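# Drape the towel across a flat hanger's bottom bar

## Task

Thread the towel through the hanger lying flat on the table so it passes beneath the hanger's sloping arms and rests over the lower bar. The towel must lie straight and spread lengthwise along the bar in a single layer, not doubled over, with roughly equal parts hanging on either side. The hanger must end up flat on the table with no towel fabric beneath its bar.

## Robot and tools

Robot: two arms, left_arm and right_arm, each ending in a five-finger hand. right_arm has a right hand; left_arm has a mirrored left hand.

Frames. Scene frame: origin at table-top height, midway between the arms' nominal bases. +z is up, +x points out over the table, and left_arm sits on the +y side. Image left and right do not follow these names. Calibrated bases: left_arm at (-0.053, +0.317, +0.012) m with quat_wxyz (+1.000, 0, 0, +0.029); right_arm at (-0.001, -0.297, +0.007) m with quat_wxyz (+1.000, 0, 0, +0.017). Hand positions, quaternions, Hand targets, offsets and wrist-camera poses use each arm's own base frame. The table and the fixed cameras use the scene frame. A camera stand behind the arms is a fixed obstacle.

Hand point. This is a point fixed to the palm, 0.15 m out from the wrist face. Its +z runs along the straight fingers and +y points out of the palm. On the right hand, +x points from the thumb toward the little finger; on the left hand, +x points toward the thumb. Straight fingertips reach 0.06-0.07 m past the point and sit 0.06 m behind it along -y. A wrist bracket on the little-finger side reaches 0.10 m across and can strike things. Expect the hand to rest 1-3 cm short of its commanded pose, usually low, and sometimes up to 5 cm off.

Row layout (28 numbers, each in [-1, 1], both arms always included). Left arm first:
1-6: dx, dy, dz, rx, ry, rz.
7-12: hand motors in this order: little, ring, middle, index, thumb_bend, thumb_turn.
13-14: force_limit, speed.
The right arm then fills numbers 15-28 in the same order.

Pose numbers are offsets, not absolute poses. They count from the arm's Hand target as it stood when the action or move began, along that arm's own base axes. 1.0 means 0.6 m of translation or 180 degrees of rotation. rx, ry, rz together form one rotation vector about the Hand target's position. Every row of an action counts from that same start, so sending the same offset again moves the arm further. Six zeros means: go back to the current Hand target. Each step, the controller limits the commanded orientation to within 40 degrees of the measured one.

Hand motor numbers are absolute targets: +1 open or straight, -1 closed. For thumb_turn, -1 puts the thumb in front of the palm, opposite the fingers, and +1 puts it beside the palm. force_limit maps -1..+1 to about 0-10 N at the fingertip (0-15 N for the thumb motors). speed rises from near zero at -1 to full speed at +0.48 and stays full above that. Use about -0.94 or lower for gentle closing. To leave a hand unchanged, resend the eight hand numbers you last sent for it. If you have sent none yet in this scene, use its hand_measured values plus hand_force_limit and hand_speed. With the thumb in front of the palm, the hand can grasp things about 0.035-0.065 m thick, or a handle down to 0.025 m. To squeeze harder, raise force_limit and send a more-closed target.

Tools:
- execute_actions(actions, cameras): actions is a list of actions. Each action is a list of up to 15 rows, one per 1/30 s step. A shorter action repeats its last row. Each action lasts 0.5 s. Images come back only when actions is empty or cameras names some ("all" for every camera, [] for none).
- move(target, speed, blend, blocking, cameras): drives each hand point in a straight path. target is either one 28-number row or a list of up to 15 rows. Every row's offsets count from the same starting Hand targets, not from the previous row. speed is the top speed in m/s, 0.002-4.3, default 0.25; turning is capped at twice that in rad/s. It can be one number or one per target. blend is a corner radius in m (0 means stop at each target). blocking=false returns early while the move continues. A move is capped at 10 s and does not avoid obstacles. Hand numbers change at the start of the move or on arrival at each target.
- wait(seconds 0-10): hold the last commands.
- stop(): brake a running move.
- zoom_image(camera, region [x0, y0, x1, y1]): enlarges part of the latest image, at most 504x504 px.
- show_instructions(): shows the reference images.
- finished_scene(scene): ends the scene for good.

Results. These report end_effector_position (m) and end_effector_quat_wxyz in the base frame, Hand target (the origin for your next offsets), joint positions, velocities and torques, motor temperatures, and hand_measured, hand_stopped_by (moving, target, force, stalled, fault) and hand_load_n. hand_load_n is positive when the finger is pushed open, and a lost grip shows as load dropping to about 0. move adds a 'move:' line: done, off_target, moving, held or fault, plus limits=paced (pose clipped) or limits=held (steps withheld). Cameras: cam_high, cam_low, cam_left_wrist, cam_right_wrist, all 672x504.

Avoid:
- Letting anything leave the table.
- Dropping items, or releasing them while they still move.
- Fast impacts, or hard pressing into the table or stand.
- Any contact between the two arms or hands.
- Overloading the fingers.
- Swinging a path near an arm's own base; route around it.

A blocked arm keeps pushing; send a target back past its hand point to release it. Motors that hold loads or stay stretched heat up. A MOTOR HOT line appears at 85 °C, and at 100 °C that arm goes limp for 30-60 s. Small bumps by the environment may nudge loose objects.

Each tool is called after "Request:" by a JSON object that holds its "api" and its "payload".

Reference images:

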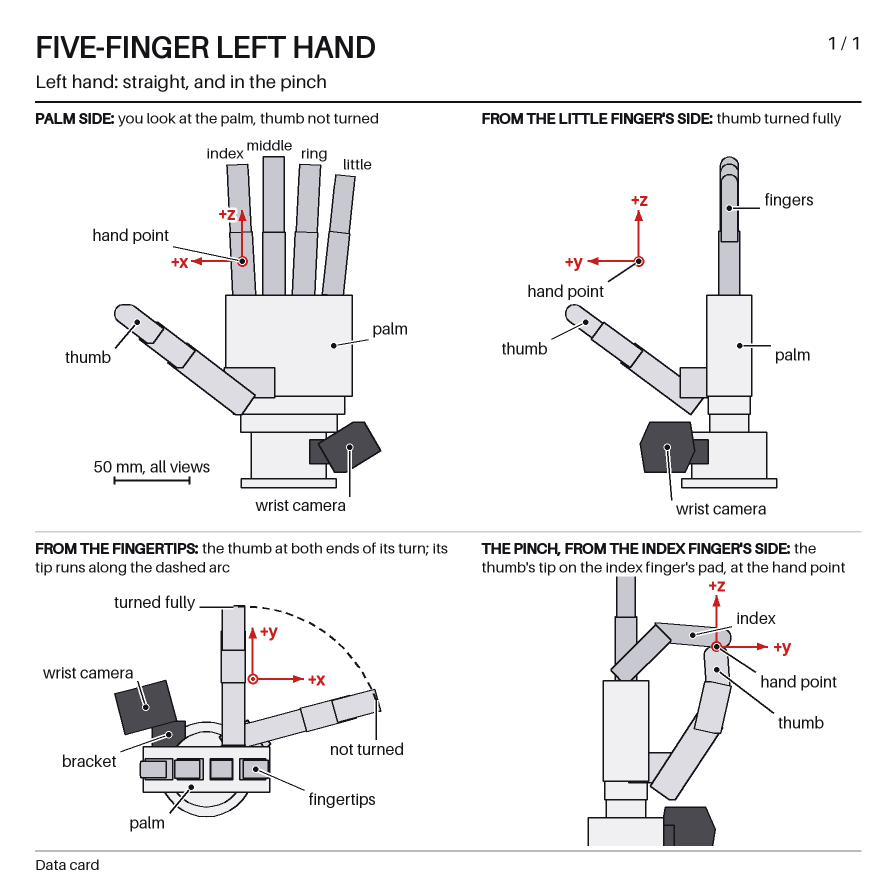

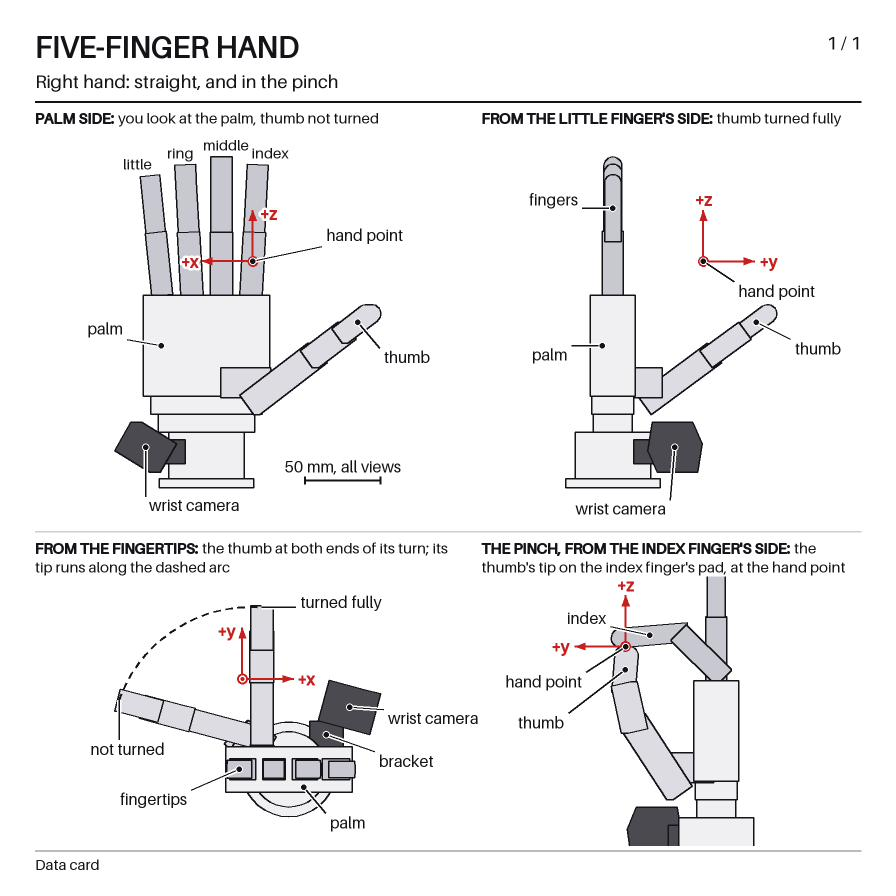

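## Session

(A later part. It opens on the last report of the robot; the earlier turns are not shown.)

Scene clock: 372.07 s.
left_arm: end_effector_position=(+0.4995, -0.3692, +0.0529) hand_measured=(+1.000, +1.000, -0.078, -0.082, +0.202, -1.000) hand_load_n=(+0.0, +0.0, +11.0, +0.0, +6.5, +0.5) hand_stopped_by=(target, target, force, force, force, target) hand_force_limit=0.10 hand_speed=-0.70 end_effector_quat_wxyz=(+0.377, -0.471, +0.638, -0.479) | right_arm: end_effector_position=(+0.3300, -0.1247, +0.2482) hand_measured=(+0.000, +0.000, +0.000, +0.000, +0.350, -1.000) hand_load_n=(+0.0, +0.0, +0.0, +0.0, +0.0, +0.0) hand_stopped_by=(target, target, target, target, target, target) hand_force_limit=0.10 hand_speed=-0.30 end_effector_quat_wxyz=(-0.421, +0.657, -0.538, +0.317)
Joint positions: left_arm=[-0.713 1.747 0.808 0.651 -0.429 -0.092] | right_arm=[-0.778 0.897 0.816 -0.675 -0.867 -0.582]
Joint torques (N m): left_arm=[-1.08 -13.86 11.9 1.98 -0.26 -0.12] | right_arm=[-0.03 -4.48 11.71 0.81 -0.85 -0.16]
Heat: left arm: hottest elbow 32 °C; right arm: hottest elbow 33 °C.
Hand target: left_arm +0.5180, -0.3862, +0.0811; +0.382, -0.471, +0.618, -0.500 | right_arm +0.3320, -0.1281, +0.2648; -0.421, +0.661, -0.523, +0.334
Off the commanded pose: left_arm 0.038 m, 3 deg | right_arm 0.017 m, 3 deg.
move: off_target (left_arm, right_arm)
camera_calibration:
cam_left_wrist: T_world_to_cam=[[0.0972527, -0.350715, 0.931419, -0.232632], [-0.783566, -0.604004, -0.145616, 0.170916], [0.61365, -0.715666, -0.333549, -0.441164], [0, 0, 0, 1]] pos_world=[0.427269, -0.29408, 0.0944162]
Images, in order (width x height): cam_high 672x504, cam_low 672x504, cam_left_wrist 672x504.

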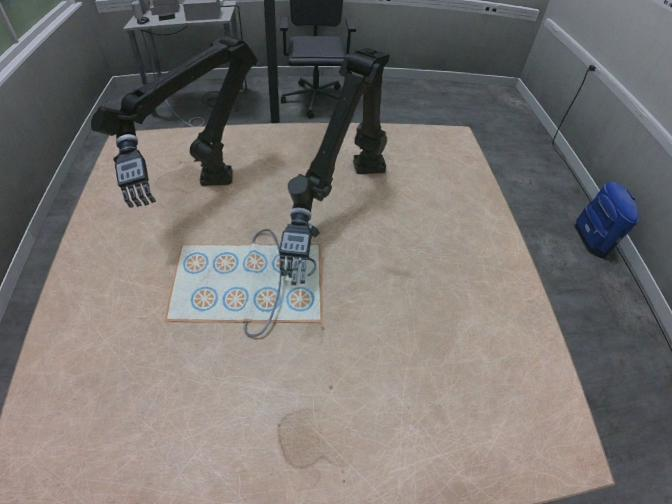

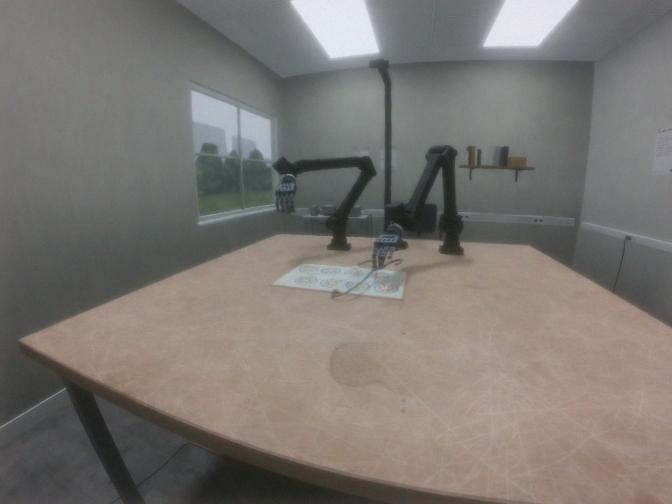

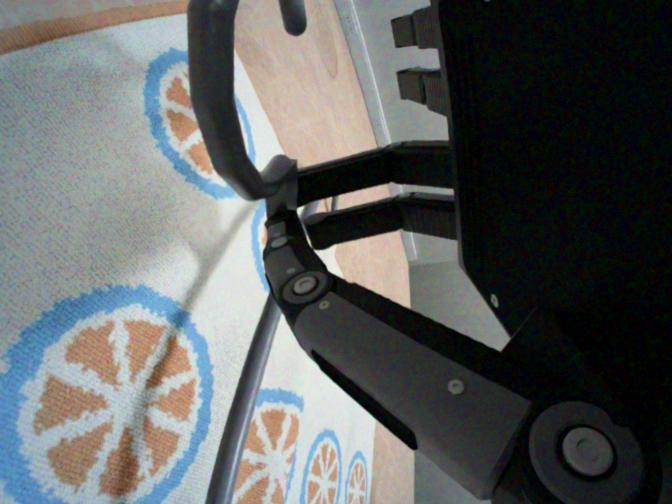

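Request:
{"api": "move", "payload": {"target": [[-0.02,0.0167,-0.135,0,0,0.012,1,1,-0.25,-0.25,0.05,-1,0.1,-0.7,0,0,0,0,0,0,0,0,0,0,0.35,-1,0.1,-0.3]], "speed": 0.06, "cameras": ["cam_high","cam_left_wrist","cam_low"]}}

Request:
{"api": "zoom_image", "payload": {"camera": "cam_high", "region": [150, 210, 390, 370]}}

Request:
{"api": "zoom_image", "payload": {"camera": "cam_low", "region": [250, 210, 430, 330]}}

Scene clock: 375.47 s.
left_arm: end_effector_position=(+0.5096, -0.3688, +0.0046) hand_measured=(+1.000, +1.000, -0.078, -0.082, +0.200, -1.000) hand_load_n=(+0.0, -0.5, +14.0, +1.0, +1.0, -2.0) hand_stopped_by=(target, target, force, force, force, target) hand_force_limit=0.10 hand_speed=-0.70 end_effector_quat_wxyz=(+0.392, -0.486, +0.609, -0.489) | right_arm: end_effector_position=(+0.3300, -0.1247, +0.2482) hand_measured=(+0.000, +0.000, +0.000, +0.000, +0.350, -1.000) hand_load_n=(+0.0, +0.0, +0.0, +0.0, +0.0, +0.0) hand_stopped_by=(target, target, target, target, target, target) hand_force_limit=0.10 hand_speed=-0.30 end_effector_quat_wxyz=(-0.421, +0.657, -0.538, +0.317)
Joint positions: left_arm=[-0.716 1.913 0.808 0.86 -0.482 -0.114] | right_arm=[-0.778 0.897 0.816 -0.675 -0.867 -0.582]
Joint torques (N m): left_arm=[-1.2 -13.16 5.65 3.18 -0.21 -0.06] | right_arm=[-0.15 -4.54 11.71 0.83 -0.85 -0.16]
Heat: left arm: hottest elbow 32 °C; right arm: hottest elbow 33 °C.
Hand target: left_arm +0.5060, -0.3762, +0.0001; +0.391, -0.482, +0.609, -0.493 | right_arm +0.3320, -0.1281, +0.2648; -0.421, +0.661, -0.523, +0.334
Off the commanded pose: left_arm 0.009 m, 1 deg | right_arm 0.017 m, 3 deg.
move: off_target (right_arm)
camera_calibration:
cam_left_wrist: T_world_to_cam=[[0.0803146, -0.310395, 0.947209, -0.165154], [-0.745398, -0.649601, -0.149667, 0.13589], [0.661763, -0.694027, -0.28354, -0.479965], [0, 0, 0, 1]] pos_world=[0.43218, -0.296097, 0.0406845]
Images, in order (width x height): cam_high 672x504, cam_low 672x504, cam_left_wrist 672x504.

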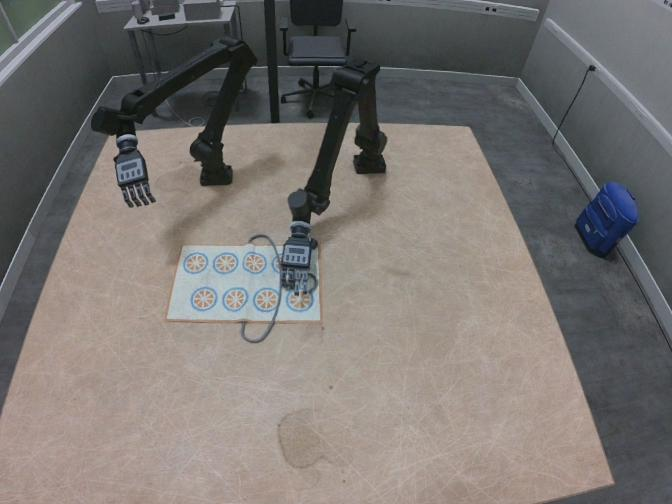

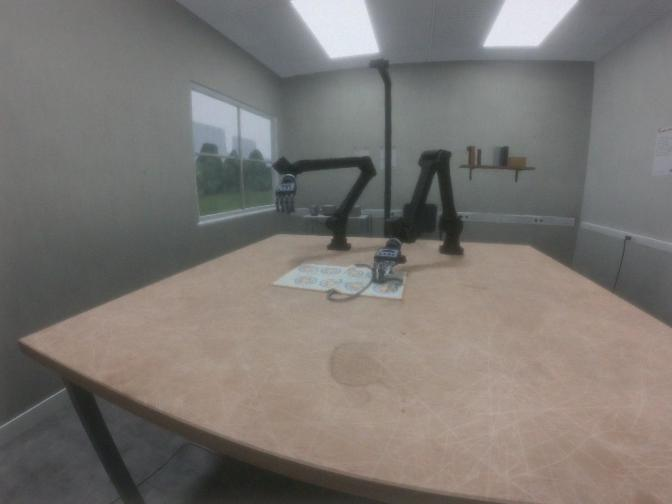

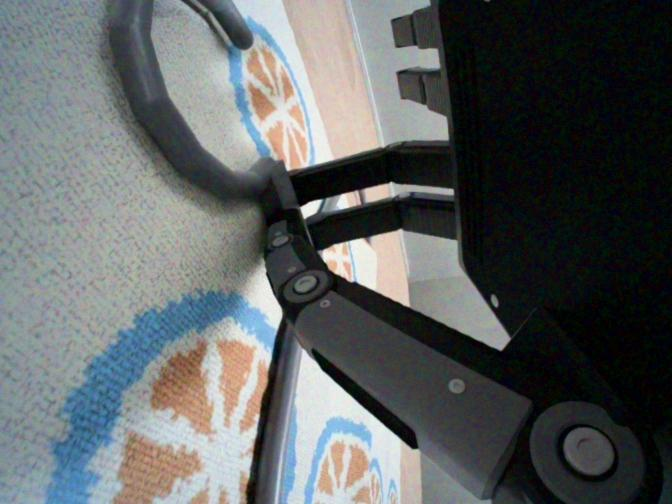

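Scaled by 2.100 from the camera's 672x504 image, which has a finer 960x720 frame.

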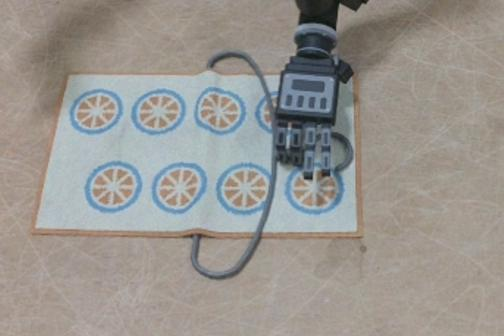

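Scaled by 2.800 from the camera's 672x504 image, which has a finer 960x720 frame.

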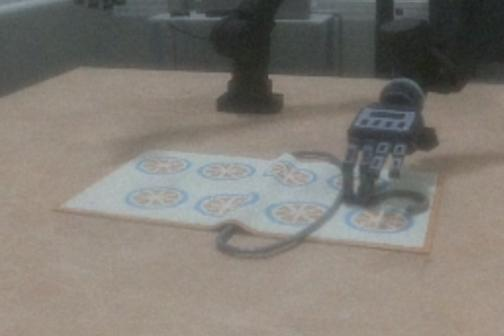

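Request:
{"api": "move", "payload": {"target": [[0,0,0.0,0,0,0,1,1,0.2,0.2,0.38,-1,0.1,-0.5,0,0,0,0,0,0,0,0,0,0,0.35,-1,0.1,-0.3]], "speed": 0.06, "cameras": ["cam_left_wrist"]}}

Scene clock: 377.00 s.
left_arm: end_effector_position=(+0.5122, -0.3687, +0.0074) hand_measured=(+1.000, +1.000, +0.200, +0.200, +0.376, -1.000) hand_load_n=(+0.0, -0.5, +0.0, +0.0, -5.0, +0.0) hand_stopped_by=(target, target, target, target, target, target) hand_force_limit=0.10 hand_speed=-0.50 end_effector_quat_wxyz=(+0.396, -0.487, +0.602, -0.494) | right_arm: end_effector_position=(+0.3300, -0.1247, +0.2482) hand_measured=(+0.000, +0.000, +0.000, +0.000, +0.350, -1.000) hand_load_n=(+0.0, +0.0, +0.0, +0.0, +0.0, +0.0) hand_stopped_by=(target, target, target, target, target, target) hand_force_limit=0.10 hand_speed=-0.30 end_effector_quat_wxyz=(-0.421, +0.657, -0.538, +0.317)
Joint positions: left_arm=[-0.716 1.917 0.809 0.88 -0.491 -0.114] | right_arm=[-0.778 0.897 0.816 -0.675 -0.867 -0.582]
Joint torques (N m): left_arm=[-1.26 -13.63 5.61 2.33 -0.14 -0.05] | right_arm=[-0.09 -4.48 11.73 0.83 -0.84 -0.16]
Heat: left arm: hottest elbow 32 °C; right arm: hottest elbow 33 °C.
Hand target: left_arm +0.5060, -0.3762, +0.0001; +0.391, -0.482, +0.609, -0.493 | right_arm +0.3320, -0.1281, +0.2648; -0.421, +0.661, -0.523, +0.334
Off the commanded pose: left_arm 0.012 m, 1 deg | right_arm 0.017 m, 3 deg.
move: off_target (left_arm, right_arm)
camera_calibration:
cam_left_wrist: T_world_to_cam=[[0.0696547, -0.300769, 0.95115, -0.159019], [-0.737382, -0.657693, -0.153973, 0.131213], [0.671875, -0.690636, -0.267593, -0.484876], [0, 0, 0, 1]] pos_world=[0.433607, -0.296402, 0.0417046]
Images, in order (width x height): cam_left_wrist 672x504.

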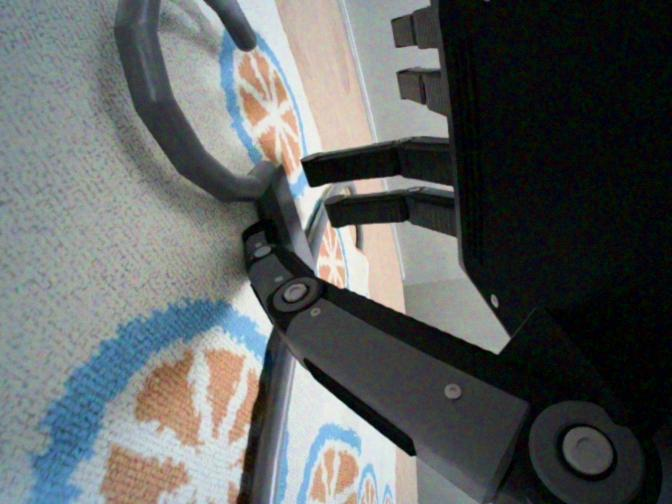

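Request:
{"api": "move", "payload": {"target": [[0.01,0,0.1,0,0,0,1,1,0.2,0.2,0.38,-1,0.1,-0.5,0,0,0,0,0,0,0,0,0,0,0.35,-1,0.1,-0.3],[0.01,0.1,0.3,0,0,0,1,1,0.2,0.2,0.38,-1,0.1,-0.5,0,0,0,0,0,0,0,0,0,0,0.35,-1,0.1,-0.3],[-0.1,0.6,0.4,0,0,0,1,1,0.2,0.2,0.38,-1,0.1,-0.5,0,0,0,0,0,0,0,0,0,0,0.35,-1,0.1,-0.3]], "speed": [0.08,0.15,0.3], "blend": 0.03, "cameras": ["cam_high","cam_low","cam_left_wrist"]}}

Request:
{"api": "zoom_image", "payload": {"camera": "cam_high", "region": [150, 210, 350, 350]}}

Request:
{"api": "zoom_image", "payload": {"camera": "cam_low", "region": [250, 230, 430, 330]}}

Scene clock: 381.77 s.
left_arm: end_effector_position=(+0.4399, -0.0221, +0.2162) hand_measured=(+1.000, +1.000, +0.200, +0.200, +0.378, -1.000) hand_load_n=(+0.0, +0.0, +0.0, +0.0, +0.0, +0.0) hand_stopped_by=(target, target, target, target, target, target) hand_force_limit=0.10 hand_speed=-0.50 end_effector_quat_wxyz=(+0.372, -0.498, +0.612, -0.489) | right_arm: end_effector_position=(+0.3300, -0.1247, +0.2482) hand_measured=(+0.000, +0.000, +0.000, +0.000, +0.350, -1.000) hand_load_n=(+0.0, +0.0, +0.0, +0.0, +0.0, +0.0) hand_stopped_by=(target, target, target, target, target, target) hand_force_limit=0.10 hand_speed=-0.30 end_effector_quat_wxyz=(-0.421, +0.657, -0.538, +0.317)
Joint positions: left_arm=[0.181 0.945 0.581 0.093 0.405 0.077] | right_arm=[-0.778 0.897 0.816 -0.675 -0.867 -0.582]
Joint torques (N m): left_arm=[0.09 -5.95 12.88 1.91 0.24 0.09] | right_arm=[-0.09 -4.54 11.71 0.81 -0.85 -0.15]
Heat: left arm: hottest elbow 32 °C; right arm: hottest elbow 33 °C.
Hand target: left_arm +0.4460, -0.0162, +0.2401; +0.391, -0.482, +0.609, -0.493 | right_arm +0.3320, -0.1281, +0.2648; -0.421, +0.661, -0.523, +0.334
Off the commanded pose: left_arm 0.025 m, 3 deg | right_arm 0.017 m, 3 deg.
move: off_target (left_arm, right_arm)
camera_calibration:
cam_left_wrist: T_world_to_cam=[[0.114798, -0.287267, 0.950946, -0.267849], [-0.75521, -0.647128, -0.10432, 0.335355], [0.645352, -0.706189, -0.291236, -0.124612], [0, 0, 0, 1]] pos_world=[0.36443, 0.0520738, 0.253402]
Images, in order (width x height): cam_high 672x504, cam_low 672x504, cam_left_wrist 672x504.

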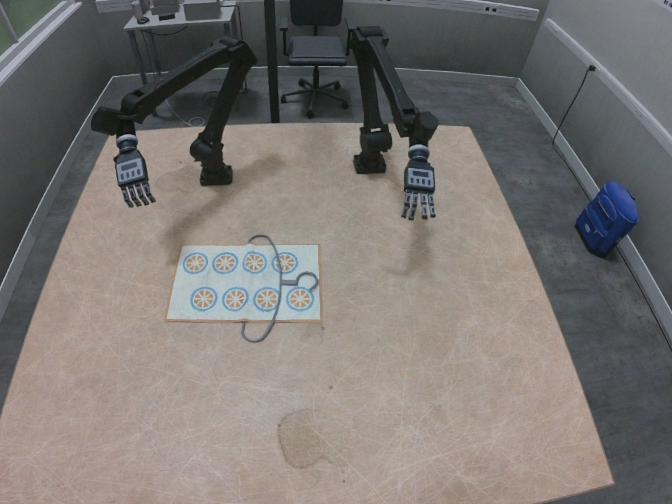

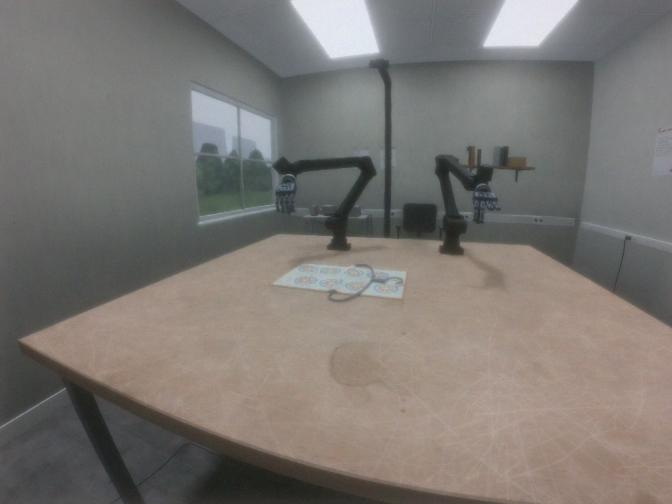

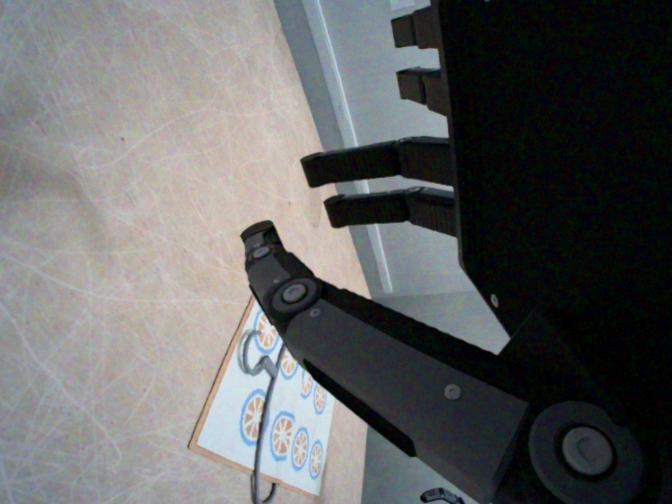

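Scaled by 2.520 from the camera's 672x504 image, which has a finer 960x720 frame.

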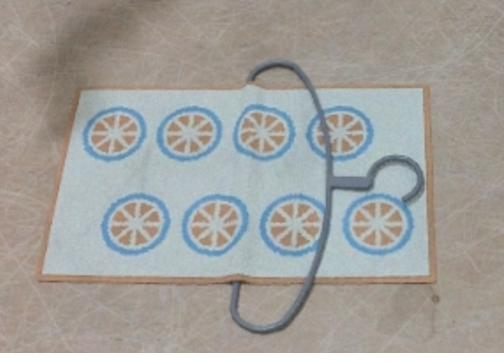

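Scaled by 2.800 from the camera's 672x504 image, which has a finer 960x720 frame.

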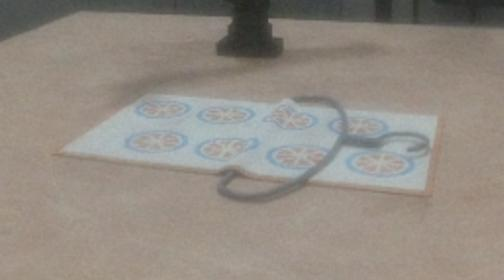

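Request:
{"api": "finished_scene", "payload": {"scene": 2}}

The scene is finished: the task was done.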